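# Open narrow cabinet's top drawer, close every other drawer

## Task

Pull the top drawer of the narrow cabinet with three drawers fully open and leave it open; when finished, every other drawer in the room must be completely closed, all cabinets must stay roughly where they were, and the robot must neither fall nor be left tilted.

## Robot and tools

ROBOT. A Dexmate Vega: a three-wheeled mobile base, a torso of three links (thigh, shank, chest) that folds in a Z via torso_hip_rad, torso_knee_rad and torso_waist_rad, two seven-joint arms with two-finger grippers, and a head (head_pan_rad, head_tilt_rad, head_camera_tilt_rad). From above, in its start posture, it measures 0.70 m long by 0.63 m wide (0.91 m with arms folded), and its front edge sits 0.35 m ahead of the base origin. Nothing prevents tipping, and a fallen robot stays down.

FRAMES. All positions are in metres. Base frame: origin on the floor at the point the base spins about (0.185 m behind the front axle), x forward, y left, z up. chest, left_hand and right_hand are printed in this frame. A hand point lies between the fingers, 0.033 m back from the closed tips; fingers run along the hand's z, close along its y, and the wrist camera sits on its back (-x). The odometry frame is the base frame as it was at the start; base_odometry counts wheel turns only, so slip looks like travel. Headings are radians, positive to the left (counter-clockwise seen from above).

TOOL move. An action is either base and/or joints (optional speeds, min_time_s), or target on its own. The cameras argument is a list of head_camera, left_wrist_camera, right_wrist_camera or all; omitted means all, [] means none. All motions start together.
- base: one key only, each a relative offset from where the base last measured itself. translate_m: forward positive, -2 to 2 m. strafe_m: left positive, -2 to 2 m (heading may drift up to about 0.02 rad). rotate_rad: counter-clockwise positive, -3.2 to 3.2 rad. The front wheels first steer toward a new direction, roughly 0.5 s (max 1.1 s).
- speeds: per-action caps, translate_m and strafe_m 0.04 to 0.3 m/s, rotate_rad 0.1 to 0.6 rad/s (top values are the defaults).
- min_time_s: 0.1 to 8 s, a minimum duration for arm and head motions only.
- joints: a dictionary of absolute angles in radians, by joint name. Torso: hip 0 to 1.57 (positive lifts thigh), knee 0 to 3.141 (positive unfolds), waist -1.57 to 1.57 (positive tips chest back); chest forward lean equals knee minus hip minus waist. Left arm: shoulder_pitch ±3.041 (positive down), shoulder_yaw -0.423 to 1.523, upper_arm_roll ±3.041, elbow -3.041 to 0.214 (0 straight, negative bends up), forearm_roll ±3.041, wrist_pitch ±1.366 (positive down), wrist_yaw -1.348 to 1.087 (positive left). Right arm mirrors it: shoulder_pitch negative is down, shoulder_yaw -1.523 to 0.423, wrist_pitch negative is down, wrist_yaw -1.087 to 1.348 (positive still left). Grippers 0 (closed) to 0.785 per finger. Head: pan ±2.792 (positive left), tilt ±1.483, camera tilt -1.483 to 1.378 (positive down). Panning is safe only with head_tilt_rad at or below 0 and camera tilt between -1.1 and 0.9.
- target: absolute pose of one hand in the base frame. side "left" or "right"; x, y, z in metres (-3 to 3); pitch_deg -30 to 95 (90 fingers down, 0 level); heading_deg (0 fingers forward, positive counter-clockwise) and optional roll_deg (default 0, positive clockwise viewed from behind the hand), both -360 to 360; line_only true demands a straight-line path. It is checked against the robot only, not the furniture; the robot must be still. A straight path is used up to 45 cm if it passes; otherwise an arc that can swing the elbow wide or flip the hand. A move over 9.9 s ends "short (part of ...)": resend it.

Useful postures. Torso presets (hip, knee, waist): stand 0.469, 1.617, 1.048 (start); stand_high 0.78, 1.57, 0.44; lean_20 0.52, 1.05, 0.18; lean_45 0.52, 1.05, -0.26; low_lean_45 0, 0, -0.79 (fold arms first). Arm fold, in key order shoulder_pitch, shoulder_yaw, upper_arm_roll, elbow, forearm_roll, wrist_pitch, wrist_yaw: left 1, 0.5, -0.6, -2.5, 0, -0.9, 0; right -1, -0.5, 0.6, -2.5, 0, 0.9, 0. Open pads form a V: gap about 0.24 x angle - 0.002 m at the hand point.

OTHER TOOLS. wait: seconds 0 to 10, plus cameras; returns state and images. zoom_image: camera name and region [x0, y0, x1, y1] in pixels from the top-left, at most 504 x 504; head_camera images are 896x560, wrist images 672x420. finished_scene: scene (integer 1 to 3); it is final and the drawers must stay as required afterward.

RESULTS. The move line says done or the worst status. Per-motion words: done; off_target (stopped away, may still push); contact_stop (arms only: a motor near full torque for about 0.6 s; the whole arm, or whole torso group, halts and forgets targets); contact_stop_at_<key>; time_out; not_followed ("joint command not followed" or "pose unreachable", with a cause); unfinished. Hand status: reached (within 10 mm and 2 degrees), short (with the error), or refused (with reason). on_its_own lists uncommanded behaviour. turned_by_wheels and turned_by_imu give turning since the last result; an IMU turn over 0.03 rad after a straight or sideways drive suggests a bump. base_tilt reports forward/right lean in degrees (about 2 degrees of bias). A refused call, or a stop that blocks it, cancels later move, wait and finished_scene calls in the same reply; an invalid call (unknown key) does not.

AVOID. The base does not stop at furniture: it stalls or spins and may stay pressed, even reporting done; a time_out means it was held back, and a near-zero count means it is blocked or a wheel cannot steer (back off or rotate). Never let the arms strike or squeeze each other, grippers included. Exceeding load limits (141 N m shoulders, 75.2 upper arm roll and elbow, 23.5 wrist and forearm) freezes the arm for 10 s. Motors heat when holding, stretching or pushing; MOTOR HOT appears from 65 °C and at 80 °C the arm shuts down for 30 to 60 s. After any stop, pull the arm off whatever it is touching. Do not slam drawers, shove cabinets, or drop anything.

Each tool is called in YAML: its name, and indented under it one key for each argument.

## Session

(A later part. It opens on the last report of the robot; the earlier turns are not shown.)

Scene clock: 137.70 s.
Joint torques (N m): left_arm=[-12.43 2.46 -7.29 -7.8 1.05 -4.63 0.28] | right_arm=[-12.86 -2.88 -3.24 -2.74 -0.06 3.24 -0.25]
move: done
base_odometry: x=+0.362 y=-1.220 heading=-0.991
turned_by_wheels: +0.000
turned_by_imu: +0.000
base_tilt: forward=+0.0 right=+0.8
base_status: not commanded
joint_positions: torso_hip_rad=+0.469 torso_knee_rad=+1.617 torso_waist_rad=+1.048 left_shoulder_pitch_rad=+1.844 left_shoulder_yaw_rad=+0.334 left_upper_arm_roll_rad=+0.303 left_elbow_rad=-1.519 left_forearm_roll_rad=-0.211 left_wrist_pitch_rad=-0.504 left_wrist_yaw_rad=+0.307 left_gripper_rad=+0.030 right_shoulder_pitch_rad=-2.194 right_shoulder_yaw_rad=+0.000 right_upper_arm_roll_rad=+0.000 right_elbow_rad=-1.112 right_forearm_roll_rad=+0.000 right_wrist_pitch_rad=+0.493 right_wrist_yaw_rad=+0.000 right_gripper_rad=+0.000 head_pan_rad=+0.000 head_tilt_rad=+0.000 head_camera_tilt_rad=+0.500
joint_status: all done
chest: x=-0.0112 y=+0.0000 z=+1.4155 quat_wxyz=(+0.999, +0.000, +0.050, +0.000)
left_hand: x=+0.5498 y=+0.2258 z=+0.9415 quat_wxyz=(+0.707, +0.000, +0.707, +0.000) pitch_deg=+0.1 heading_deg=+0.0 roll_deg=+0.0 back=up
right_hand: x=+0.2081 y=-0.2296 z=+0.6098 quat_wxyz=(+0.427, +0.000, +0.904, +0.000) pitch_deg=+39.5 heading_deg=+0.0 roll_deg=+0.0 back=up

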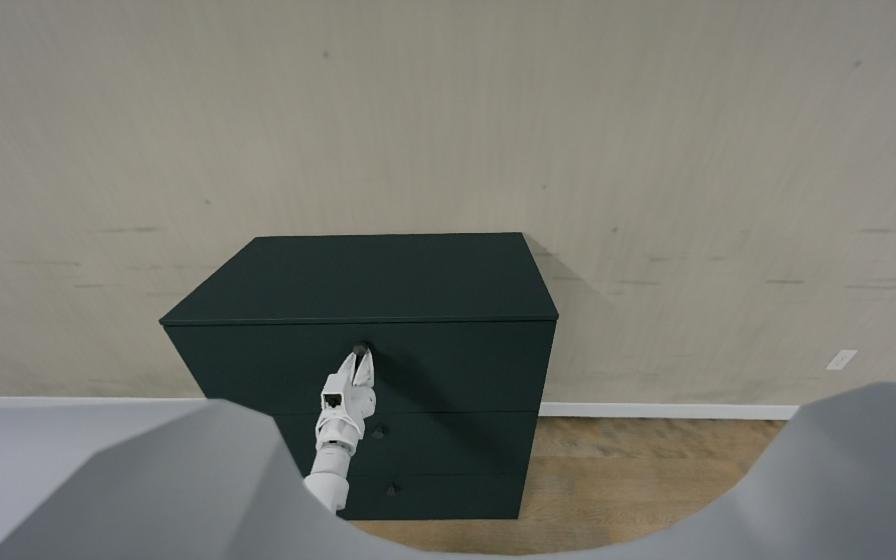

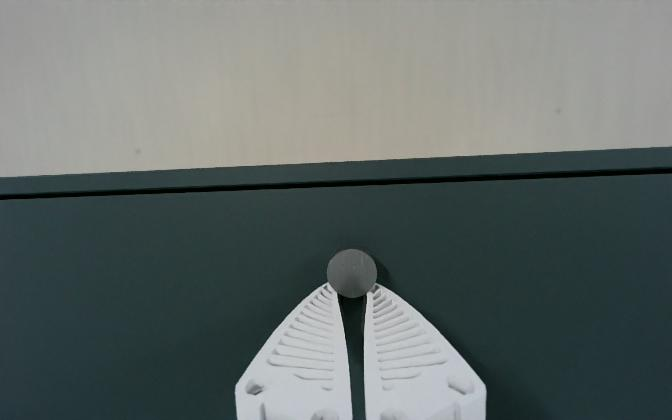

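move:
  joints: {"left_gripper_rad": 0.25}
  cameras: []

move:
  target: {"side": "left", "x": 0.55, "y": 0.226, "z": 0.953, "pitch_deg": 0, "heading_deg": 0, "roll_deg": 0}
  cameras: ["left_wrist_camera"]

move:
  joints: {"left_gripper_rad": 0.03}
  cameras: ["left_wrist_camera"]

Scene clock: 139.10 s.
Joint torques (N m): left_arm=[-12.82 3.28 -7.19 -6.29 1.01 -2.65 0.37] | right_arm=[-13.04 -2.44 -2.63 -3.24 -0.07 3.2 -0.37]
move: done
base_odometry: x=+0.362 y=-1.220 heading=-0.991
turned_by_wheels: +0.000
turned_by_imu: +0.000
base_tilt: forward=+0.1 right=+0.8
base_status: not commanded
joint_positions: torso_hip_rad=+0.469 torso_knee_rad=+1.617 torso_waist_rad=+1.048 left_shoulder_pitch_rad=+1.844 left_shoulder_yaw_rad=+0.334 left_upper_arm_roll_rad=+0.303 left_elbow_rad=-1.519 left_forearm_roll_rad=-0.211 left_wrist_pitch_rad=-0.505 left_wrist_yaw_rad=+0.307 left_gripper_rad=+0.250 right_shoulder_pitch_rad=-2.194 right_shoulder_yaw_rad=+0.000 right_upper_arm_roll_rad=+0.000 right_elbow_rad=-1.112 right_forearm_roll_rad=+0.000 right_wrist_pitch_rad=+0.493 right_wrist_yaw_rad=+0.000 right_gripper_rad=+0.000 head_pan_rad=+0.000 head_tilt_rad=+0.000 head_camera_tilt_rad=+0.500
joint_status: all done
chest: x=-0.0111 y=+0.0000 z=+1.4155 quat_wxyz=(+0.999, +0.000, +0.050, +0.000)
left_hand: x=+0.5498 y=+0.2258 z=+0.9417 quat_wxyz=(+0.707, +0.000, +0.707, +0.000) pitch_deg=+0.0 heading_deg=+0.0 roll_deg=+0.0 back=up
right_hand: x=+0.2081 y=-0.2296 z=+0.6098 quat_wxyz=(+0.427, +0.000, +0.904, +0.000) pitch_deg=+39.5 heading_deg=+0.0 roll_deg=+0.0 back=up

Scene clock: 140.53 s.
Joint torques (N m): left_arm=[-3.66 3.84 -7.31 -7.31 0.35 -2.56 0.25] | right_arm=[-13.52 -2.64 -3.44 -4.29 -0.16 3.01 -0.34]
move: done
base_odometry: x=+0.362 y=-1.220 heading=-0.991
turned_by_wheels: +0.000
turned_by_imu: +0.000
base_tilt: forward=+0.1 right=+0.7
base_status: not commanded
joint_positions: torso_hip_rad=+0.469 torso_knee_rad=+1.617 torso_waist_rad=+1.048 left_shoulder_pitch_rad=+1.862 left_shoulder_yaw_rad=+0.347 left_upper_arm_roll_rad=+0.296 left_elbow_rad=-1.577 left_forearm_roll_rad=-0.214 left_wrist_pitch_rad=-0.467 left_wrist_yaw_rad=+0.314 left_gripper_rad=+0.250 right_shoulder_pitch_rad=-2.194 right_shoulder_yaw_rad=+0.000 right_upper_arm_roll_rad=+0.000 right_elbow_rad=-1.112 right_forearm_roll_rad=+0.000 right_wrist_pitch_rad=+0.493 right_wrist_yaw_rad=+0.000 right_gripper_rad=+0.000 head_pan_rad=+0.000 head_tilt_rad=+0.000 head_camera_tilt_rad=+0.500
joint_status: not commanded
chest: x=-0.0111 y=+0.0000 z=+1.4155 quat_wxyz=(+0.999, +0.000, +0.050, +0.000)
left_hand: x=+0.5500 y=+0.2258 z=+0.9522 quat_wxyz=(+0.707, +0.000, +0.707, +0.000) pitch_deg=+0.0 heading_deg=+0.0 roll_deg=+0.0 back=up
left_hand_status: reached (straight line, planned for 0.5 s): 1 mm and 0.0 deg off.
right_hand: x=+0.2081 y=-0.2296 z=+0.6098 quat_wxyz=(+0.427, +0.000, +0.904, +0.000) pitch_deg=+39.5 heading_deg=+0.0 roll_deg=+0.0 back=up

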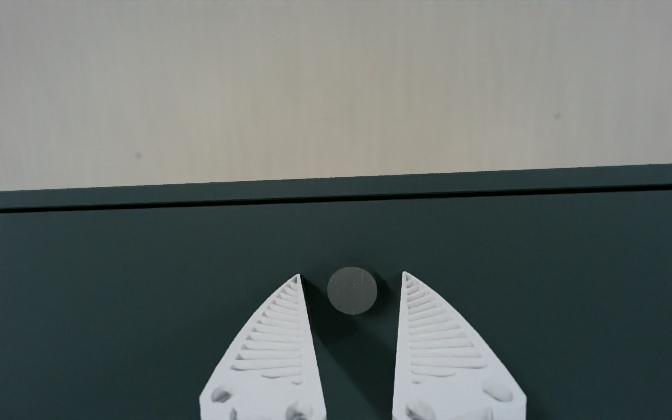

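Scene clock: 141.27 s.
Joint torques (N m): left_arm=[2.98 4.72 -6.49 -5.98 0.35 -2.65 0.41] | right_arm=[-13.35 -2.44 -3.06 -3.84 -0.03 2.83 -0.42]
move: done
base_odometry: x=+0.362 y=-1.220 heading=-0.991
turned_by_wheels: +0.000
turned_by_imu: +0.000
base_tilt: forward=+0.0 right=+0.7
base_status: not commanded
joint_positions: torso_hip_rad=+0.469 torso_knee_rad=+1.617 torso_waist_rad=+1.048 left_shoulder_pitch_rad=+1.862 left_shoulder_yaw_rad=+0.347 left_upper_arm_roll_rad=+0.295 left_elbow_rad=-1.580 left_forearm_roll_rad=-0.214 left_wrist_pitch_rad=-0.465 left_wrist_yaw_rad=+0.315 left_gripper_rad=+0.030 right_shoulder_pitch_rad=-2.194 right_shoulder_yaw_rad=+0.000 right_upper_arm_roll_rad=+0.000 right_elbow_rad=-1.112 right_forearm_roll_rad=+0.000 right_wrist_pitch_rad=+0.493 right_wrist_yaw_rad=+0.000 right_gripper_rad=+0.000 head_pan_rad=+0.000 head_tilt_rad=+0.000 head_camera_tilt_rad=+0.500
joint_status: all done
chest: x=-0.0111 y=+0.0000 z=+1.4155 quat_wxyz=(+0.999, +0.000, +0.050, +0.000)
left_hand: x=+0.5502 y=+0.2258 z=+0.9528 quat_wxyz=(+0.707, +0.000, +0.707, +0.000) pitch_deg=+0.0 heading_deg=+0.0 roll_deg=+0.0 back=up
right_hand: x=+0.2081 y=-0.2296 z=+0.6097 quat_wxyz=(+0.427, +0.000, +0.904, +0.000) pitch_deg=+39.5 heading_deg=+0.0 roll_deg=+0.0 back=up

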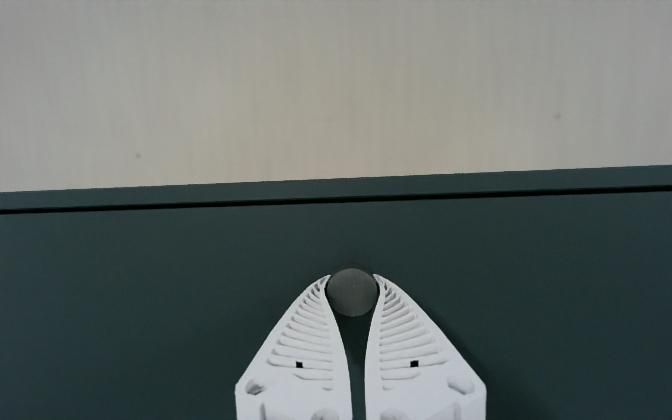

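move:
  base: {"translate_m": -0.06}
  speeds: {"translate_m": 0.05}
  cameras: ["head_camera", "left_wrist_camera"]

Scene clock: 143.40 s.
Joint torques (N m): left_arm=[-7.68 4.24 -5.69 -7.36 0.71 -2.03 -0.25] | right_arm=[-13.41 -1.98 -3.22 -3.37 -0.08 2.07 -0.33]
move: done
base_odometry: x=+0.329 y=-1.170 heading=-0.991
turned_by_wheels: +0.000
turned_by_imu: +0.001
base_tilt: forward=+0.1 right=+0.7
base_status: done
joint_positions: torso_hip_rad=+0.469 torso_knee_rad=+1.617 torso_waist_rad=+1.048 left_shoulder_pitch_rad=+1.863 left_shoulder_yaw_rad=+0.347 left_upper_arm_roll_rad=+0.295 left_elbow_rad=-1.581 left_forearm_roll_rad=-0.214 left_wrist_pitch_rad=-0.465 left_wrist_yaw_rad=+0.315 left_gripper_rad=+0.030 right_shoulder_pitch_rad=-2.194 right_shoulder_yaw_rad=+0.000 right_upper_arm_roll_rad=+0.000 right_elbow_rad=-1.112 right_forearm_roll_rad=+0.000 right_wrist_pitch_rad=+0.493 right_wrist_yaw_rad=+0.000 right_gripper_rad=+0.000 head_pan_rad=+0.000 head_tilt_rad=+0.000 head_camera_tilt_rad=+0.500
joint_status: not commanded
chest: x=-0.0112 y=+0.0000 z=+1.4155 quat_wxyz=(+0.999, +0.000, +0.050, +0.000)
left_hand: x=+0.5499 y=+0.2259 z=+0.9527 quat_wxyz=(+0.707, +0.000, +0.707, +0.000) pitch_deg=+0.0 heading_deg=+0.0 roll_deg=+0.0 back=up
right_hand: x=+0.2081 y=-0.2296 z=+0.6098 quat_wxyz=(+0.427, +0.000, +0.904, +0.000) pitch_deg=+39.5 heading_deg=+0.0 roll_deg=+0.0 back=up

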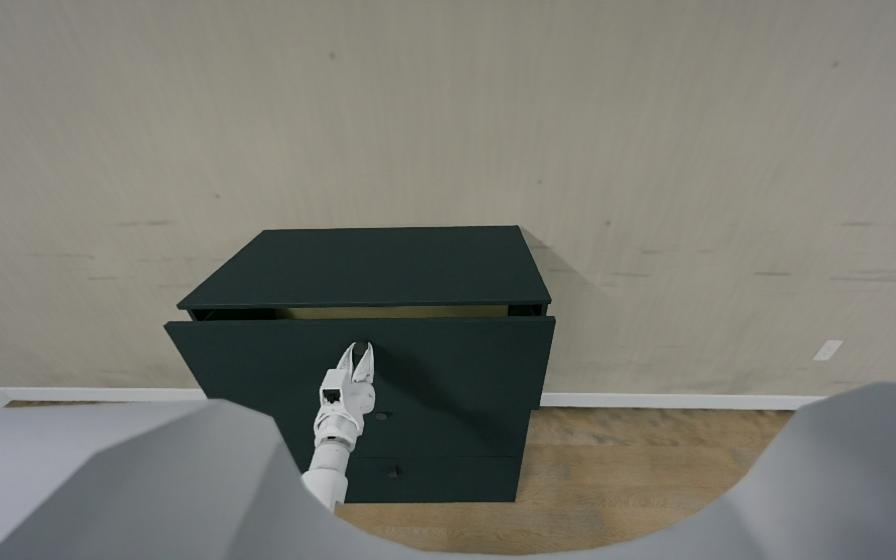

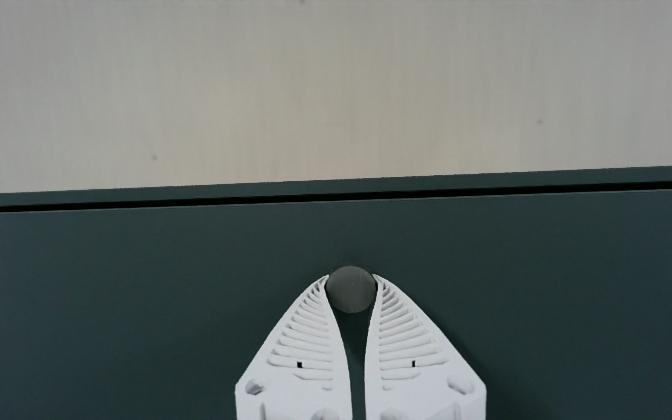

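move:
  base: {"translate_m": 0.064}
  speeds: {"translate_m": 0.05}
  cameras: ["head_camera", "left_wrist_camera"]

zoom_image:
  camera: "head_camera"
  region: [140, 220, 580, 530]

Scene clock: 145.63 s.
Joint torques (N m): left_arm=[-17.35 3.86 -6.28 -9.54 0.7 -2.91 -0.03] | right_arm=[-12.3 -2.42 -3.35 -3.89 -0.14 2.32 -0.29]
move: done
base_odometry: x=+0.364 y=-1.224 heading=-0.991
turned_by_wheels: +0.000
turned_by_imu: -0.001
base_tilt: forward=+0.0 right=+0.8
base_status: done
joint_positions: torso_hip_rad=+0.469 torso_knee_rad=+1.617 torso_waist_rad=+1.048 left_shoulder_pitch_rad=+1.863 left_shoulder_yaw_rad=+0.347 left_upper_arm_roll_rad=+0.295 left_elbow_rad=-1.580 left_forearm_roll_rad=-0.214 left_wrist_pitch_rad=-0.465 left_wrist_yaw_rad=+0.315 left_gripper_rad=+0.030 right_shoulder_pitch_rad=-2.194 right_shoulder_yaw_rad=+0.000 right_upper_arm_roll_rad=+0.000 right_elbow_rad=-1.112 right_forearm_roll_rad=+0.000 right_wrist_pitch_rad=+0.493 right_wrist_yaw_rad=+0.000 right_gripper_rad=+0.000 head_pan_rad=+0.000 head_tilt_rad=+0.000 head_camera_tilt_rad=+0.500
joint_status: not commanded
chest: x=-0.0113 y=+0.0000 z=+1.4155 quat_wxyz=(+0.999, +0.000, +0.050, +0.000)
left_hand: x=+0.5497 y=+0.2259 z=+0.9524 quat_wxyz=(+0.707, +0.000, +0.708, +0.000) pitch_deg=+0.1 heading_deg=+0.0 roll_deg=+0.0 back=up
right_hand: x=+0.2081 y=-0.2296 z=+0.6098 quat_wxyz=(+0.427, +0.000, +0.904, +0.000) pitch_deg=+39.5 heading_deg=+0.0 roll_deg=+0.0 back=up

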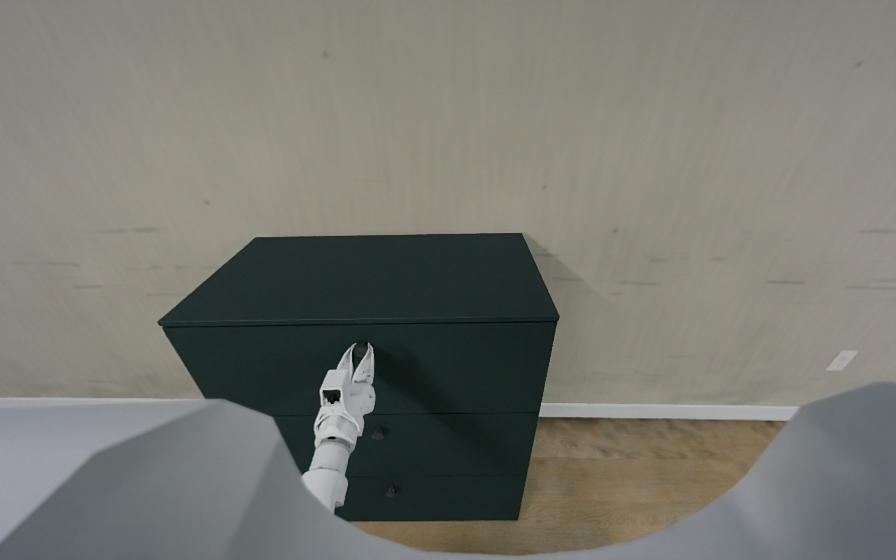

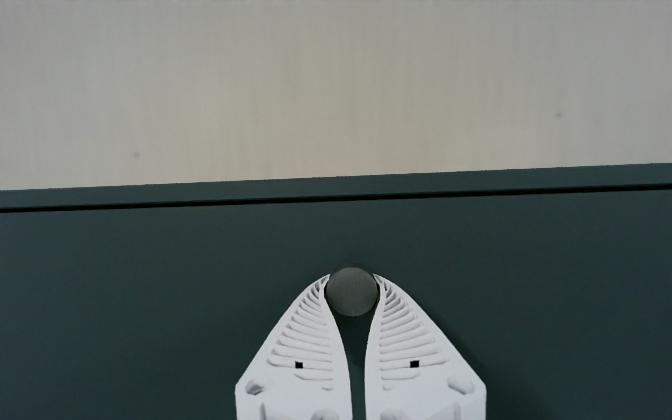

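Scaled by 1.145 (camera's finer frame: 960x600).

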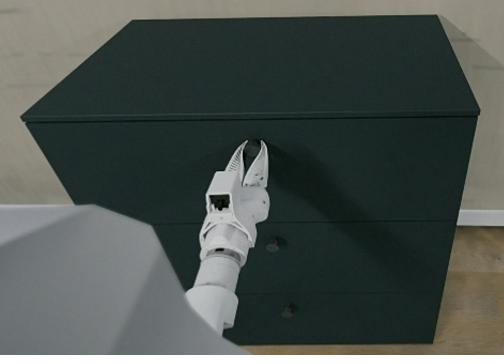

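move:
  joints: {"left_gripper_rad": 0.3}
  cameras: []

move:
  base: {"translate_m": -0.6}
  cameras: ["left_wrist_camera"]

Scene clock: 147.77 s.
Joint torques (N m): left_arm=[-16.68 2.84 -3.55 -9.22 2.04 -2.15 -1.95] | right_arm=[-14.47 -1.28 -3.08 -4.02 -0.11 2.22 -0.36]
move: done
base_odometry: x=+0.364 y=-1.224 heading=-0.991
turned_by_wheels: +0.000
turned_by_imu: +0.000
base_tilt: forward=+0.1 right=+0.8
base_status: not commanded
joint_positions: torso_hip_rad=+0.469 torso_knee_rad=+1.617 torso_waist_rad=+1.048 left_shoulder_pitch_rad=+1.863 left_shoulder_yaw_rad=+0.347 left_upper_arm_roll_rad=+0.295 left_elbow_rad=-1.580 left_forearm_roll_rad=-0.215 left_wrist_pitch_rad=-0.465 left_wrist_yaw_rad=+0.315 left_gripper_rad=+0.300 right_shoulder_pitch_rad=-2.194 right_shoulder_yaw_rad=+0.000 right_upper_arm_roll_rad=+0.000 right_elbow_rad=-1.112 right_forearm_roll_rad=+0.000 right_wrist_pitch_rad=+0.493 right_wrist_yaw_rad=+0.000 right_gripper_rad=+0.000 head_pan_rad=+0.000 head_tilt_rad=+0.000 head_camera_tilt_rad=+0.500
joint_status: all done
chest: x=-0.0113 y=+0.0000 z=+1.4155 quat_wxyz=(+0.999, +0.000, +0.050, +0.000)
left_hand: x=+0.5497 y=+0.2264 z=+0.9525 quat_wxyz=(+0.707, +0.000, +0.707, +0.000) pitch_deg=+0.1 heading_deg=+0.1 roll_deg=+0.0 back=up
right_hand: x=+0.2081 y=-0.2296 z=+0.6098 quat_wxyz=(+0.427, +0.000, +0.904, +0.000) pitch_deg=+39.5 heading_deg=+0.0 roll_deg=+0.0 back=up

Scene clock: 151.50 s.
Joint torques (N m): left_arm=[-13.17 2.36 -2.71 -7.88 0.82 -2.59 -0.28] | right_arm=[-13.79 -2.72 -3.3 -2.66 -0.06 2.03 -0.23]
move: done
base_odometry: x=+0.035 y=-0.722 heading=-0.992
turned_by_wheels: -0.001
turned_by_imu: -0.001
base_tilt: forward=+0.1 right=+0.8
base_status: done
joint_positions: torso_hip_rad=+0.469 torso_knee_rad=+1.617 torso_waist_rad=+1.048 left_shoulder_pitch_rad=+1.863 left_shoulder_yaw_rad=+0.347 left_upper_arm_roll_rad=+0.295 left_elbow_rad=-1.581 left_forearm_roll_rad=-0.214 left_wrist_pitch_rad=-0.465 left_wrist_yaw_rad=+0.315 left_gripper_rad=+0.300 right_shoulder_pitch_rad=-2.194 right_shoulder_yaw_rad=+0.000 right_upper_arm_roll_rad=+0.000 right_elbow_rad=-1.112 right_forearm_roll_rad=+0.000 right_wrist_pitch_rad=+0.493 right_wrist_yaw_rad=+0.000 right_gripper_rad=+0.000 head_pan_rad=+0.000 head_tilt_rad=+0.000 head_camera_tilt_rad=+0.500
joint_status: not commanded
chest: x=-0.0111 y=+0.0000 z=+1.4155 quat_wxyz=(+0.999, +0.000, +0.050, +0.000)
left_hand: x=+0.5499 y=+0.2261 z=+0.9527 quat_wxyz=(+0.707, +0.000, +0.707, +0.000) pitch_deg=+0.0 heading_deg=+0.0 roll_deg=+0.0 back=up
right_hand: x=+0.2081 y=-0.2296 z=+0.6098 quat_wxyz=(+0.427, +0.000, +0.904, +0.000) pitch_deg=+39.5 heading_deg=+0.0 roll_deg=+0.0 back=up

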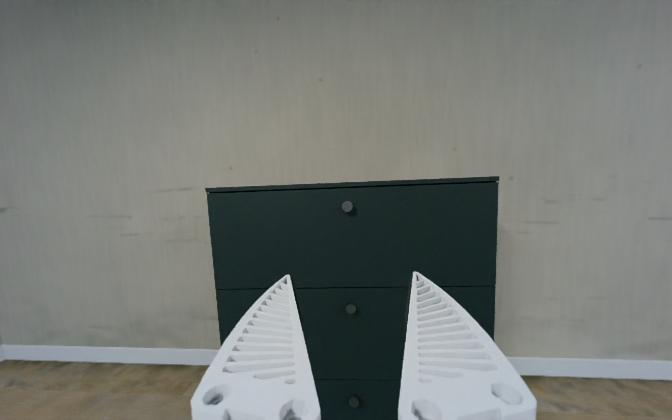

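move:
  joints: {"left_shoulder_pitch_rad": 2.3, "left_shoulder_yaw_rad": 0, "left_upper_arm_roll_rad": 0, "left_elbow_rad": -2.0, "left_forearm_roll_rad": 0, "left_wrist_pitch_rad": -0.4, "left_wrist_yaw_rad": 0, "left_gripper_rad": 0.0, "right_shoulder_pitch_rad": -1.6, "right_elbow_rad": -1.5, "right_wrist_pitch_rad": 0.4}
  cameras: []

move:
  joints: {"torso_hip_rad": 0.0, "torso_knee_rad": 0.5, "torso_waist_rad": -0.1, "head_camera_tilt_rad": 0.2, "right_gripper_rad": 0.3}
  cameras: ["head_camera"]

Scene clock: 156.07 s.
Joint torques (N m): left_arm=[6.82 -3.26 -4.14 -7.57 0.43 -2.89 -0.3] | right_arm=[25.18 -2.71 -2.74 -9.04 0.04 2.51 -0.32]
move: done
base_odometry: x=+0.035 y=-0.722 heading=-0.992
turned_by_wheels: +0.000
turned_by_imu: +0.000
base_tilt: forward=+0.1 right=+0.8
base_status: not commanded
joint_positions: torso_hip_rad=+0.469 torso_knee_rad=+1.617 torso_waist_rad=+1.048 left_shoulder_pitch_rad=+2.299 left_shoulder_yaw_rad=+0.001 left_upper_arm_roll_rad=+0.001 left_elbow_rad=-1.999 left_forearm_roll_rad=-0.001 left_wrist_pitch_rad=-0.400 left_wrist_yaw_rad=+0.001 left_gripper_rad=+0.000 right_shoulder_pitch_rad=-1.604 right_shoulder_yaw_rad=+0.000 right_upper_arm_roll_rad=+0.000 right_elbow_rad=-1.497 right_forearm_roll_rad=+0.000 right_wrist_pitch_rad=+0.401 right_wrist_yaw_rad=+0.000 right_gripper_rad=+0.000 head_pan_rad=+0.000 head_tilt_rad=+0.000 head_camera_tilt_rad=+0.500
joint_status: all done
chest: x=-0.0111 y=+0.0000 z=+1.4155 quat_wxyz=(+0.999, +0.000, +0.050, +0.000)
left_hand: x=+0.4413 y=+0.2290 z=+1.0127 quat_wxyz=(+0.707, +0.000, +0.707, +0.000) pitch_deg=+0.0 heading_deg=+0.0 roll_deg=+0.0 back=up
right_hand: x=+0.6678 y=-0.2296 z=+1.0768 quat_wxyz=(+0.772, +0.000, +0.636, +0.000) pitch_deg=-11.1 heading_deg=+0.0 roll_deg=+0.0 back=up

Scene clock: 161.60 s.
Joint torques (N m): left_arm=[14.85 -2.91 -3.32 -5.13 0.39 -1.47 -0.16] | right_arm=[10.97 -2.94 -2.86 -7.36 -0.1 3.07 -0.19]
move: done
base_odometry: x=+0.035 y=-0.722 heading=-0.992
turned_by_wheels: +0.000
turned_by_imu: +0.000
base_tilt: forward=+0.0 right=+0.8
base_status: not commanded
joint_positions: torso_hip_rad=+0.001 torso_knee_rad=+0.500 torso_waist_rad=-0.100 left_shoulder_pitch_rad=+2.300 left_shoulder_yaw_rad=+0.000 left_upper_arm_roll_rad=+0.000 left_elbow_rad=-2.000 left_forearm_roll_rad=+0.000 left_wrist_pitch_rad=-0.400 left_wrist_yaw_rad=+0.000 left_gripper_rad=+0.000 right_shoulder_pitch_rad=-1.600 right_shoulder_yaw_rad=+0.000 right_upper_arm_roll_rad=+0.000 right_elbow_rad=-1.500 right_forearm_roll_rad=+0.000 right_wrist_pitch_rad=+0.400 right_wrist_yaw_rad=+0.000 right_gripper_rad=+0.300 head_pan_rad=+0.000 head_tilt_rad=+0.000 head_camera_tilt_rad=+0.200
joint_status: all done
chest: x=+0.0527 y=+0.0000 z=+1.0669 quat_wxyz=(+0.955, +0.000, +0.295, +0.000)
left_hand: x=+0.2569 y=+0.2292 z=+0.4969 quat_wxyz=(+0.510, +0.000, +0.860, +0.000) pitch_deg=+28.6 heading_deg=+0.0 roll_deg=+0.0 back=up
right_hand: x=+0.4897 y=-0.2296 z=+0.4474 quat_wxyz=(+0.593, +0.000, +0.805, +0.000) pitch_deg=+17.2 heading_deg=+0.0 roll_deg=+0.0 back=up

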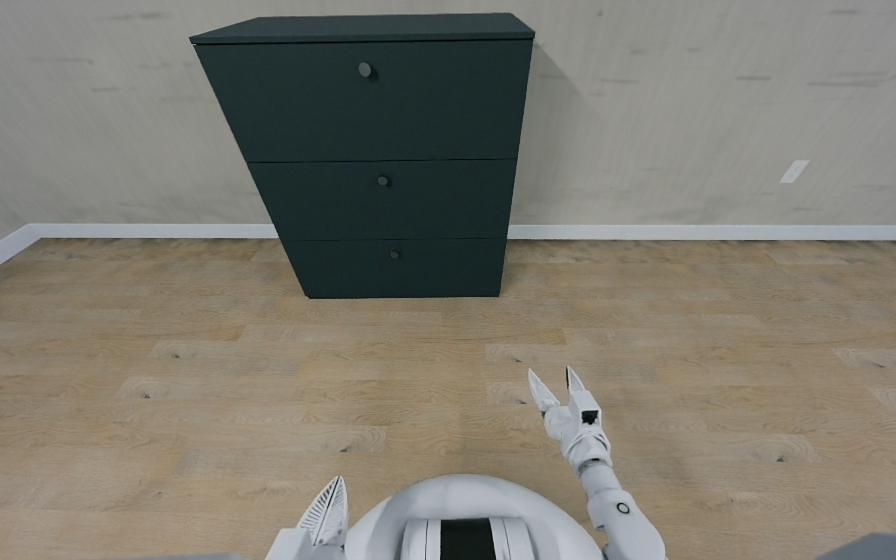

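move:
  target: {"side": "right", "x": 0.55, "y": -0.22, "z": 0.22, "pitch_deg": 20, "heading_deg": 0, "roll_deg": 90}
  cameras: ["head_camera"]

Scene clock: 162.33 s.
Joint torques (N m): left_arm=[17.11 -2.41 -3.78 -3.99 0.5 -2.71 -0.32] | right_arm=[11.74 -3.43 -2.6 -6.64 -0.01 3.29 -0.37]
move: refused
base_odometry: x=+0.035 y=-0.722 heading=-0.992
turned_by_wheels: +0.000
turned_by_imu: +0.000
base_tilt: forward=+0.1 right=+0.8
base_status: not commanded
joint_positions: torso_hip_rad=+0.001 torso_knee_rad=+0.500 torso_waist_rad=-0.100 left_shoulder_pitch_rad=+2.300 left_shoulder_yaw_rad=+0.000 left_upper_arm_roll_rad=+0.000 left_elbow_rad=-2.000 left_forearm_roll_rad=+0.000 left_wrist_pitch_rad=-0.400 left_wrist_yaw_rad=+0.000 left_gripper_rad=+0.000 right_shoulder_pitch_rad=-1.600 right_shoulder_yaw_rad=+0.000 right_upper_arm_roll_rad=+0.000 right_elbow_rad=-1.500 right_forearm_roll_rad=+0.000 right_wrist_pitch_rad=+0.400 right_wrist_yaw_rad=+0.000 right_gripper_rad=+0.300 head_pan_rad=+0.000 head_tilt_rad=+0.000 head_camera_tilt_rad=+0.200
joint_status: not commanded
chest: x=+0.0527 y=+0.0000 z=+1.0669 quat_wxyz=(+0.955, +0.000, +0.295, +0.000)
left_hand: x=+0.2569 y=+0.2292 z=+0.4969 quat_wxyz=(+0.510, +0.000, +0.860, +0.000) pitch_deg=+28.6 heading_deg=+0.0 roll_deg=+0.0 back=up
right_hand: x=+0.4897 y=-0.2296 z=+0.4474 quat_wxyz=(+0.593, +0.000, +0.805, +0.000) pitch_deg=+17.2 heading_deg=+0.0 roll_deg=+0.0 back=up
right_hand_status: refused: no posture of the arm gets there (out of reach): the closest leaves the hand 8.2 cm and 1 deg from the pose. Nothing moved.

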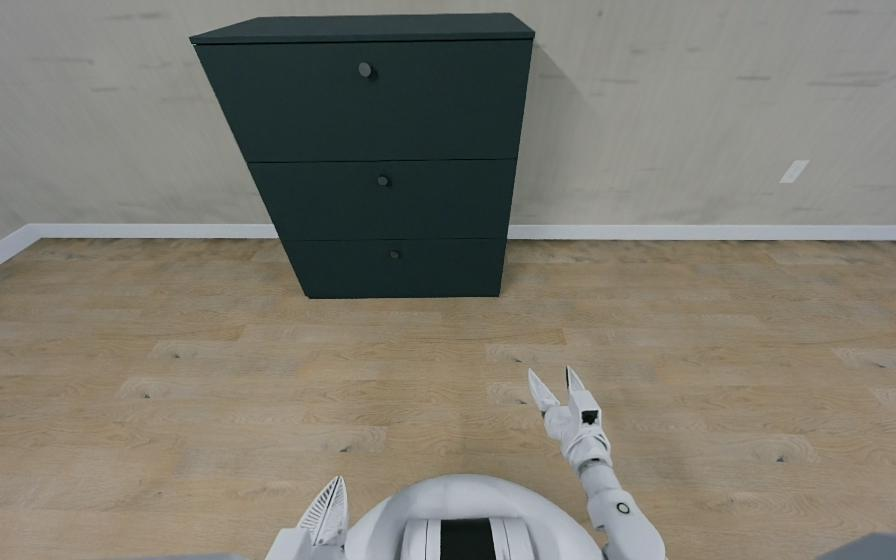

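move:
  joints: {"left_shoulder_pitch_rad": 1.8, "left_elbow_rad": -2.5, "left_wrist_pitch_rad": -1.2, "right_shoulder_pitch_rad": -1.3}
  cameras: []

move:
  joints: {"torso_hip_rad": 0.0, "torso_knee_rad": 0.4, "torso_waist_rad": -0.5, "head_camera_tilt_rad": 0.0}
  cameras: ["head_camera", "right_wrist_camera"]

move:
  target: {"side": "right", "x": 0.55, "y": -0.22, "z": 0.22, "pitch_deg": 20, "heading_deg": 0, "roll_deg": 90}
  cameras: ["head_camera", "right_wrist_camera"]

Scene clock: 167.27 s.
Joint torques (N m): left_arm=[-3.81 -2.88 -4.07 -7.89 0.4 -0.66 -0.08] | right_arm=[20.75 -2.82 -3 -9.31 0 2.86 -0.43]
move: done
base_odometry: x=+0.035 y=-0.722 heading=-0.992
turned_by_wheels: +0.000
turned_by_imu: +0.000
base_tilt: forward=+0.0 right=+0.7
base_status: not commanded
joint_positions: torso_hip_rad=+0.001 torso_knee_rad=+0.500 torso_waist_rad=-0.100 left_shoulder_pitch_rad=+1.803 left_shoulder_yaw_rad=+0.000 left_upper_arm_roll_rad=+0.000 left_elbow_rad=-2.497 left_forearm_roll_rad=+0.000 left_wrist_pitch_rad=-1.196 left_wrist_yaw_rad=+0.000 left_gripper_rad=+0.000 right_shoulder_pitch_rad=-1.301 right_shoulder_yaw_rad=+0.000 right_upper_arm_roll_rad=+0.000 right_elbow_rad=-1.500 right_forearm_roll_rad=+0.000 right_wrist_pitch_rad=+0.400 right_wrist_yaw_rad=+0.000 right_gripper_rad=+0.300 head_pan_rad=+0.000 head_tilt_rad=+0.000 head_camera_tilt_rad=+0.200
joint_status: all done
chest: x=+0.0527 y=+0.0000 z=+1.0669 quat_wxyz=(+0.955, +0.000, +0.295, +0.000)
left_hand: x=+0.2464 y=+0.2293 z=+1.1877 quat_wxyz=(+0.990, +0.000, +0.140, +0.000) pitch_deg=-74.0 heading_deg=+0.0 roll_deg=+0.0 back=up
right_hand: x=+0.6532 y=-0.2296 z=+0.6041 quat_wxyz=(+0.707, +0.000, +0.707, +0.000) pitch_deg=+0.0 heading_deg=+0.0 roll_deg=+0.0 back=up

Scene clock: 170.03 s.
Joint torques (N m): left_arm=[-0.51 -1.87 -3.68 -7.56 0.38 -1.36 -0.58] | right_arm=[12.19 -2.11 -3.09 -6.24 0 3.03 -0.26]
move: done
base_odometry: x=+0.035 y=-0.722 heading=-0.992
turned_by_wheels: +0.000
turned_by_imu: +0.000
base_tilt: forward=+0.0 right=+0.8
base_status: not commanded
joint_positions: torso_hip_rad=+0.001 torso_knee_rad=+0.400 torso_waist_rad=-0.500 left_shoulder_pitch_rad=+1.800 left_shoulder_yaw_rad=+0.000 left_upper_arm_roll_rad=+0.000 left_elbow_rad=-2.500 left_forearm_roll_rad=+0.000 left_wrist_pitch_rad=-1.200 left_wrist_yaw_rad=+0.000 left_gripper_rad=+0.000 right_shoulder_pitch_rad=-1.300 right_shoulder_yaw_rad=+0.000 right_upper_arm_roll_rad=+0.000 right_elbow_rad=-1.500 right_forearm_roll_rad=+0.000 right_wrist_pitch_rad=+0.400 right_wrist_yaw_rad=+0.000 right_gripper_rad=+0.300 head_pan_rad=+0.000 head_tilt_rad=+0.000 head_camera_tilt_rad=+0.000
joint_status: all done
chest: x=+0.1357 y=+0.0000 z=+0.9568 quat_wxyz=(+0.901, +0.000, +0.435, +0.000)
left_hand: x=+0.3543 y=+0.2293 z=+1.0176 quat_wxyz=(+0.960, +0.000, +0.282, +0.000) pitch_deg=-57.3 heading_deg=+0.0 roll_deg=+0.0 back=up
right_hand: x=+0.5727 y=-0.2296 z=+0.3372 quat_wxyz=(+0.593, +0.000, +0.805, +0.000) pitch_deg=+17.2 heading_deg=+0.0 roll_deg=+0.0 back=up

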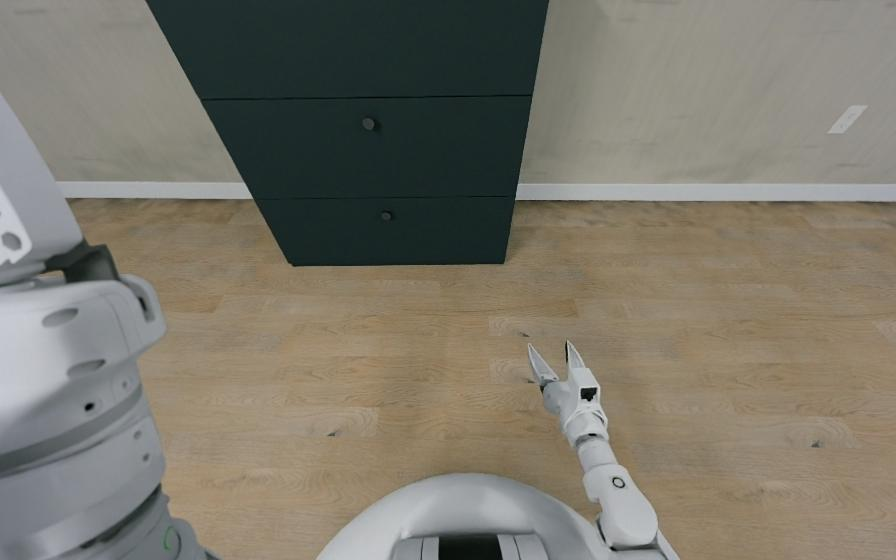

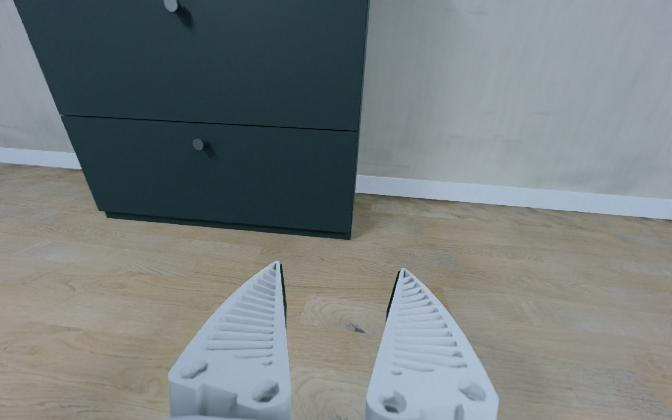

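Scene clock: 170.33 s.
Joint torques (N m): left_arm=[0.03 -3.05 -4.15 -6.39 0.24 -1.07 -0.66] | right_arm=[12.66 -3.3 -3.14 -6.94 -0.19 2.92 -0.24]
move: refused
base_odometry: x=+0.035 y=-0.722 heading=-0.992
turned_by_wheels: +0.000
turned_by_imu: +0.000
base_tilt: forward=+0.1 right=+0.8
base_status: not commanded
joint_positions: torso_hip_rad=+0.001 torso_knee_rad=+0.400 torso_waist_rad=-0.500 left_shoulder_pitch_rad=+1.800 left_shoulder_yaw_rad=+0.000 left_upper_arm_roll_rad=+0.000 left_elbow_rad=-2.500 left_forearm_roll_rad=+0.000 left_wrist_pitch_rad=-1.200 left_wrist_yaw_rad=+0.000 left_gripper_rad=+0.000 right_shoulder_pitch_rad=-1.300 right_shoulder_yaw_rad=+0.000 right_upper_arm_roll_rad=+0.000 right_elbow_rad=-1.500 right_forearm_roll_rad=+0.000 right_wrist_pitch_rad=+0.400 right_wrist_yaw_rad=+0.000 right_gripper_rad=+0.300 head_pan_rad=+0.000 head_tilt_rad=+0.000 head_camera_tilt_rad=+0.000
joint_status: not commanded
chest: x=+0.1357 y=+0.0000 z=+0.9568 quat_wxyz=(+0.901, +0.000, +0.435, +0.000)
left_hand: x=+0.3543 y=+0.2293 z=+1.0176 quat_wxyz=(+0.960, +0.000, +0.282, +0.000) pitch_deg=-57.3 heading_deg=+0.0 roll_deg=+0.0 back=up
right_hand: x=+0.5727 y=-0.2296 z=+0.3372 quat_wxyz=(+0.593, +0.000, +0.805, +0.000) pitch_deg=+17.2 heading_deg=+0.0 roll_deg=+0.0 back=up
right_hand_status: refused: the arm stands too near the robot already: the right wrist into the base, as the model's coarse spheres have them (needs 2.0 cm clear). Nothing moved. Move it clear with "joints".

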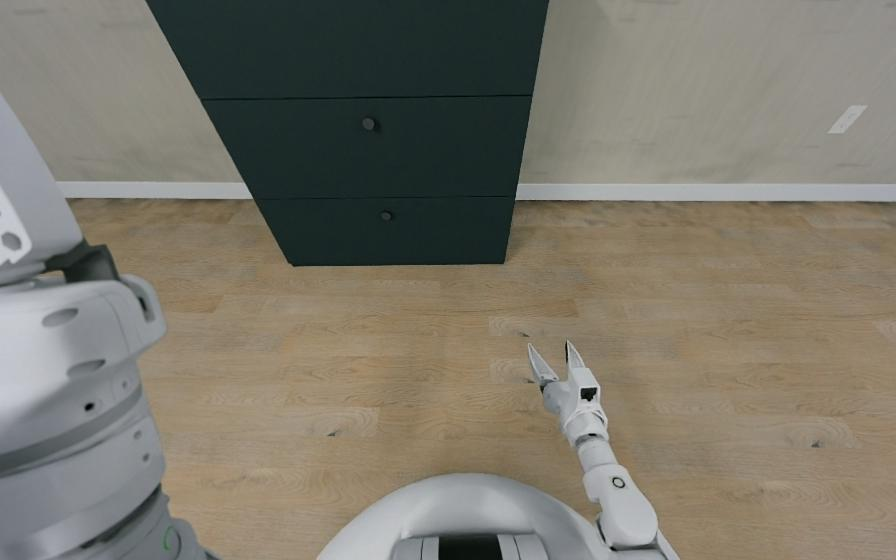

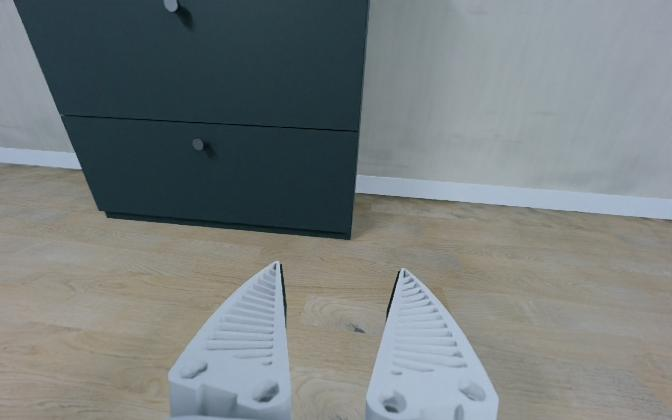

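move:
  joints: {"right_shoulder_pitch_rad": -1.0, "right_elbow_rad": -1.2}
  cameras: []

move:
  target: {"side": "right", "x": 0.65, "y": -0.22, "z": 0.22, "pitch_deg": 20, "heading_deg": 0, "roll_deg": 90}
  cameras: ["head_camera", "right_wrist_camera"]

Scene clock: 173.33 s.
Joint torques (N m): left_arm=[-0.32 -3.29 -4.08 -6.67 0.49 -0.89 -0.52] | right_arm=[18.03 -2.41 -3.13 -4.48 -0.04 2.71 -0.23]
move: done
base_odometry: x=+0.035 y=-0.722 heading=-0.992
turned_by_wheels: +0.000
turned_by_imu: +0.000
base_tilt: forward=+0.1 right=+0.8
base_status: not commanded
joint_positions: torso_hip_rad=+0.001 torso_knee_rad=+0.400 torso_waist_rad=-0.500 left_shoulder_pitch_rad=+1.800 left_shoulder_yaw_rad=+0.000 left_upper_arm_roll_rad=+0.000 left_elbow_rad=-2.500 left_forearm_roll_rad=+0.000 left_wrist_pitch_rad=-1.200 left_wrist_yaw_rad=+0.000 left_gripper_rad=+0.000 right_shoulder_pitch_rad=-1.004 right_shoulder_yaw_rad=+0.000 right_upper_arm_roll_rad=+0.000 right_elbow_rad=-1.204 right_forearm_roll_rad=+0.000 right_wrist_pitch_rad=+0.400 right_wrist_yaw_rad=+0.000 right_gripper_rad=+0.300 head_pan_rad=+0.000 head_tilt_rad=+0.000 head_camera_tilt_rad=+0.000
joint_status: all done
chest: x=+0.1357 y=+0.0000 z=+0.9568 quat_wxyz=(+0.901, +0.000, +0.435, +0.000)
left_hand: x=+0.3543 y=+0.2293 z=+1.0176 quat_wxyz=(+0.960, +0.000, +0.282, +0.000) pitch_deg=-57.3 heading_deg=+0.0 roll_deg=+0.0 back=up
right_hand: x=+0.6643 y=-0.2296 z=+0.3103 quat_wxyz=(+0.593, +0.000, +0.805, +0.000) pitch_deg=+17.2 heading_deg=+0.0 roll_deg=+0.0 back=up

Scene clock: 173.63 s.
Joint torques (N m): left_arm=[-0.28 -2.61 -4.36 -6.96 0.24 -1.52 -0.51] | right_arm=[17.22 -1.91 -3.18 -4.6 -0.14 2.69 -0.33]
move: refused
base_odometry: x=+0.035 y=-0.722 heading=-0.992
turned_by_wheels: +0.000
turned_by_imu: +0.000
base_tilt: forward=+0.1 right=+0.8
base_status: not commanded
joint_positions: torso_hip_rad=+0.001 torso_knee_rad=+0.400 torso_waist_rad=-0.500 left_shoulder_pitch_rad=+1.800 left_shoulder_yaw_rad=+0.000 left_upper_arm_roll_rad=+0.000 left_elbow_rad=-2.500 left_forearm_roll_rad=+0.000 left_wrist_pitch_rad=-1.200 left_wrist_yaw_rad=+0.000 left_gripper_rad=+0.000 right_shoulder_pitch_rad=-1.002 right_shoulder_yaw_rad=+0.000 right_upper_arm_roll_rad=+0.000 right_elbow_rad=-1.202 right_forearm_roll_rad=+0.000 right_wrist_pitch_rad=+0.400 right_wrist_yaw_rad=+0.000 right_gripper_rad=+0.300 head_pan_rad=+0.000 head_tilt_rad=+0.000 head_camera_tilt_rad=+0.000
joint_status: not commanded
chest: x=+0.1357 y=+0.0000 z=+0.9568 quat_wxyz=(+0.901, +0.000, +0.435, +0.000)
left_hand: x=+0.3543 y=+0.2293 z=+1.0176 quat_wxyz=(+0.960, +0.000, +0.282, +0.000) pitch_deg=-57.3 heading_deg=+0.0 roll_deg=+0.0 back=up
right_hand: x=+0.6649 y=-0.2296 z=+0.3102 quat_wxyz=(+0.593, +0.000, +0.805, +0.000) pitch_deg=+17.2 heading_deg=+0.0 roll_deg=+0.0 back=up
right_hand_status: refused: the best posture that gets there brings the right wrist into the base, as the model's coarse spheres have them (needs 2.5 cm clear). Nothing moved.

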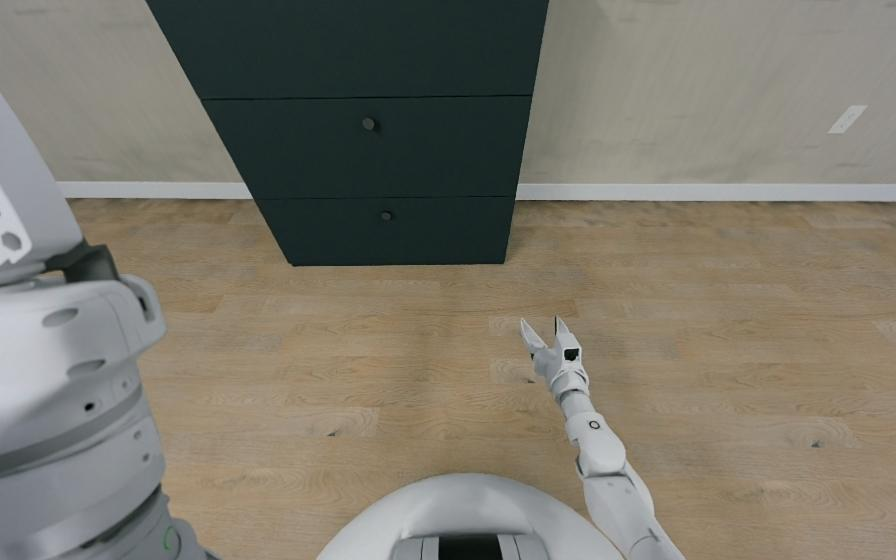

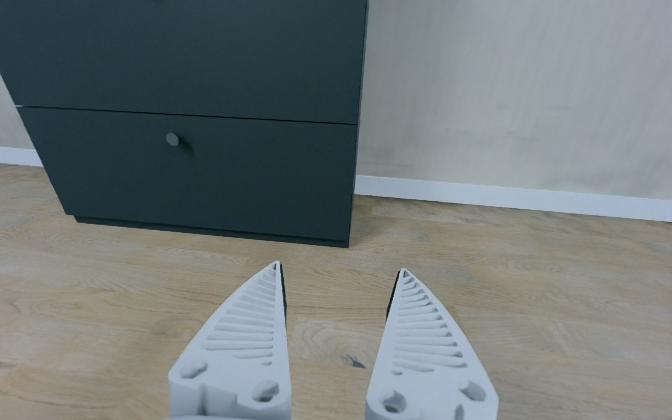

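move:
  target: {"side": "right", "x": 0.65, "y": -0.22, "z": 0.22, "pitch_deg": 45, "heading_deg": 0, "roll_deg": 90}
  cameras: ["head_camera", "right_wrist_camera"]

move:
  target: {"side": "right", "x": 0.72, "y": -0.22, "z": 0.22, "pitch_deg": 20, "heading_deg": 0, "roll_deg": 90}
  cameras: ["head_camera", "right_wrist_camera"]

Scene clock: 178.73 s.
Joint torques (N m): left_arm=[0.5 -3.74 -3.64 -6.7 0.08 -1.33 -0.12] | right_arm=[21.57 2.21 0.44 -3.74 0.67 -0.06 1.23]
move: done
base_odometry: x=+0.035 y=-0.722 heading=-0.992
turned_by_wheels: +0.000
turned_by_imu: +0.000
base_tilt: forward=+0.1 right=+0.7
base_status: not commanded
joint_positions: torso_hip_rad=+0.001 torso_knee_rad=+0.400 torso_waist_rad=-0.500 left_shoulder_pitch_rad=+1.800 left_shoulder_yaw_rad=+0.000 left_upper_arm_roll_rad=+0.000 left_elbow_rad=-2.500 left_forearm_roll_rad=+0.000 left_wrist_pitch_rad=-1.200 left_wrist_yaw_rad=+0.000 left_gripper_rad=+0.000 right_shoulder_pitch_rad=-0.853 right_shoulder_yaw_rad=+0.422 right_upper_arm_roll_rad=+0.465 right_elbow_rad=-1.461 right_forearm_roll_rad=+1.059 right_wrist_pitch_rad=-0.370 right_wrist_yaw_rad=-0.294 right_gripper_rad=+0.300 head_pan_rad=+0.000 head_tilt_rad=+0.000 head_camera_tilt_rad=+0.000
joint_status: not commanded
chest: x=+0.1357 y=+0.0000 z=+0.9568 quat_wxyz=(+0.901, +0.000, +0.435, +0.000)
left_hand: x=+0.3543 y=+0.2293 z=+1.0176 quat_wxyz=(+0.960, +0.000, +0.282, +0.000) pitch_deg=-57.3 heading_deg=+0.0 roll_deg=+0.0 back=up
right_hand: x=+0.6497 y=-0.2203 z=+0.2199 quat_wxyz=(+0.272, +0.652, +0.655, +0.269) pitch_deg=+45.0 heading_deg=-0.1 roll_deg=+89.6
right_hand_status: reached (straight line, planned for 3.7 s): 0 mm and 0.3 deg off.

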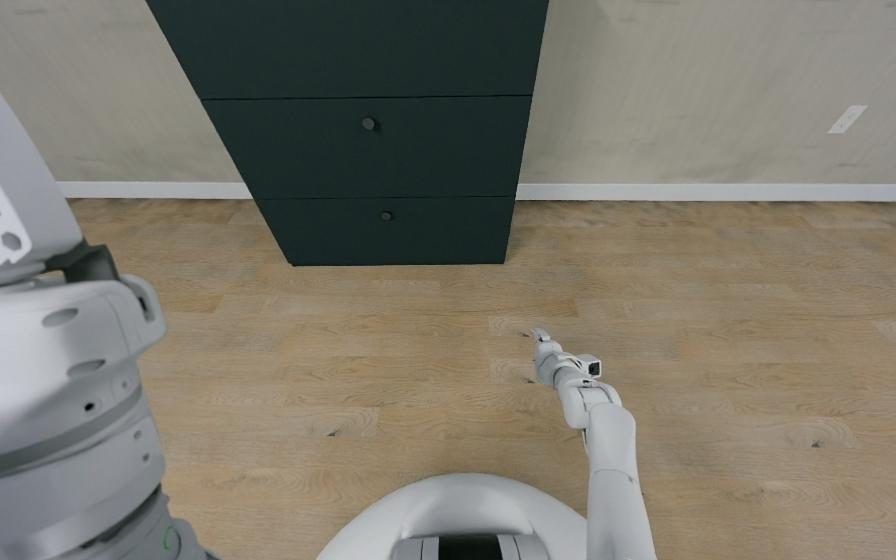

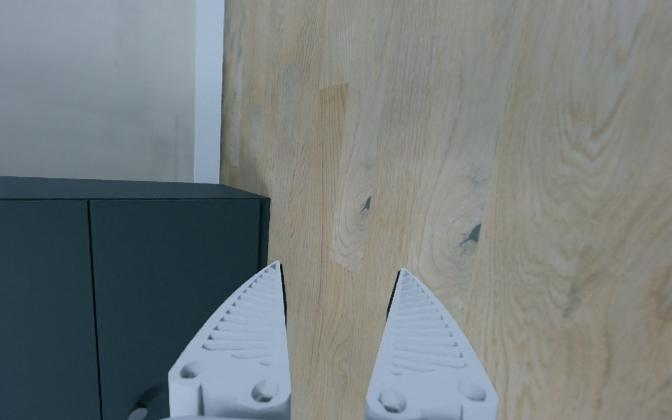

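Scene clock: 179.03 s.
Joint torques (N m): left_arm=[0.56 -3.08 -3.77 -7.4 0.29 -1.79 -0.47] | right_arm=[20.87 2.47 0.76 -3.95 0.96 -0.36 1.27]
move: refused
base_odometry: x=+0.035 y=-0.722 heading=-0.992
turned_by_wheels: +0.000
turned_by_imu: +0.000
base_tilt: forward=+0.1 right=+0.7
base_status: not commanded
joint_positions: torso_hip_rad=+0.001 torso_knee_rad=+0.400 torso_waist_rad=-0.500 left_shoulder_pitch_rad=+1.800 left_shoulder_yaw_rad=+0.000 left_upper_arm_roll_rad=+0.000 left_elbow_rad=-2.500 left_forearm_roll_rad=+0.000 left_wrist_pitch_rad=-1.200 left_wrist_yaw_rad=+0.000 left_gripper_rad=+0.000 right_shoulder_pitch_rad=-0.853 right_shoulder_yaw_rad=+0.423 right_upper_arm_roll_rad=+0.466 right_elbow_rad=-1.461 right_forearm_roll_rad=+1.061 right_wrist_pitch_rad=-0.371 right_wrist_yaw_rad=-0.295 right_gripper_rad=+0.300 head_pan_rad=+0.000 head_tilt_rad=+0.000 head_camera_tilt_rad=+0.000
joint_status: not commanded
chest: x=+0.1357 y=+0.0000 z=+0.9568 quat_wxyz=(+0.901, +0.000, +0.435, +0.000)
left_hand: x=+0.3543 y=+0.2293 z=+1.0176 quat_wxyz=(+0.960, +0.000, +0.282, +0.000) pitch_deg=-57.3 heading_deg=+0.0 roll_deg=+0.0 back=up
right_hand: x=+0.6497 y=-0.2202 z=+0.2199 quat_wxyz=(+0.271, +0.653, +0.654, +0.270) pitch_deg=+45.0 heading_deg=-0.1 roll_deg=+89.8
right_hand_status: refused: no posture of the arm gets there (out of reach): the closest leaves the hand 0.9 cm and 0 deg from the pose. Nothing moved.

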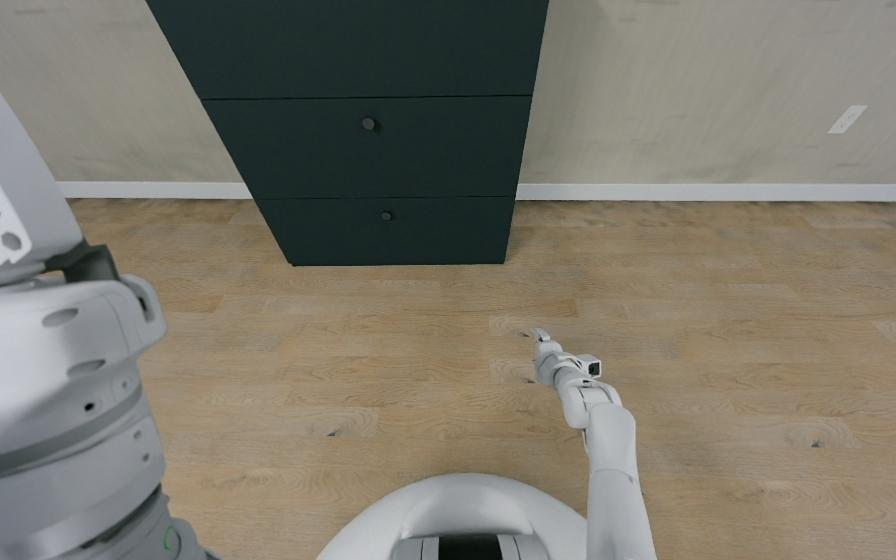

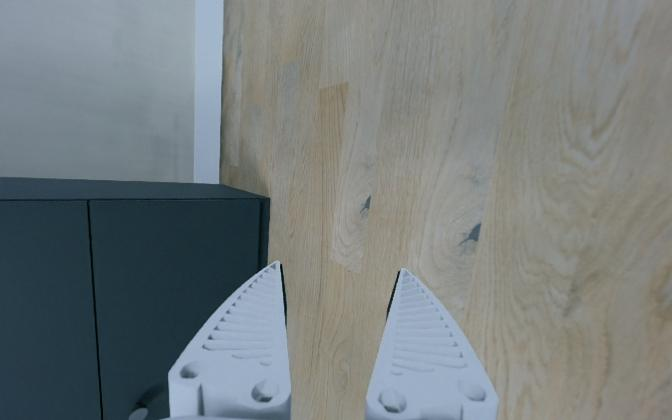

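finished_scene:
  scene: 1

The scene is finished: the task was done.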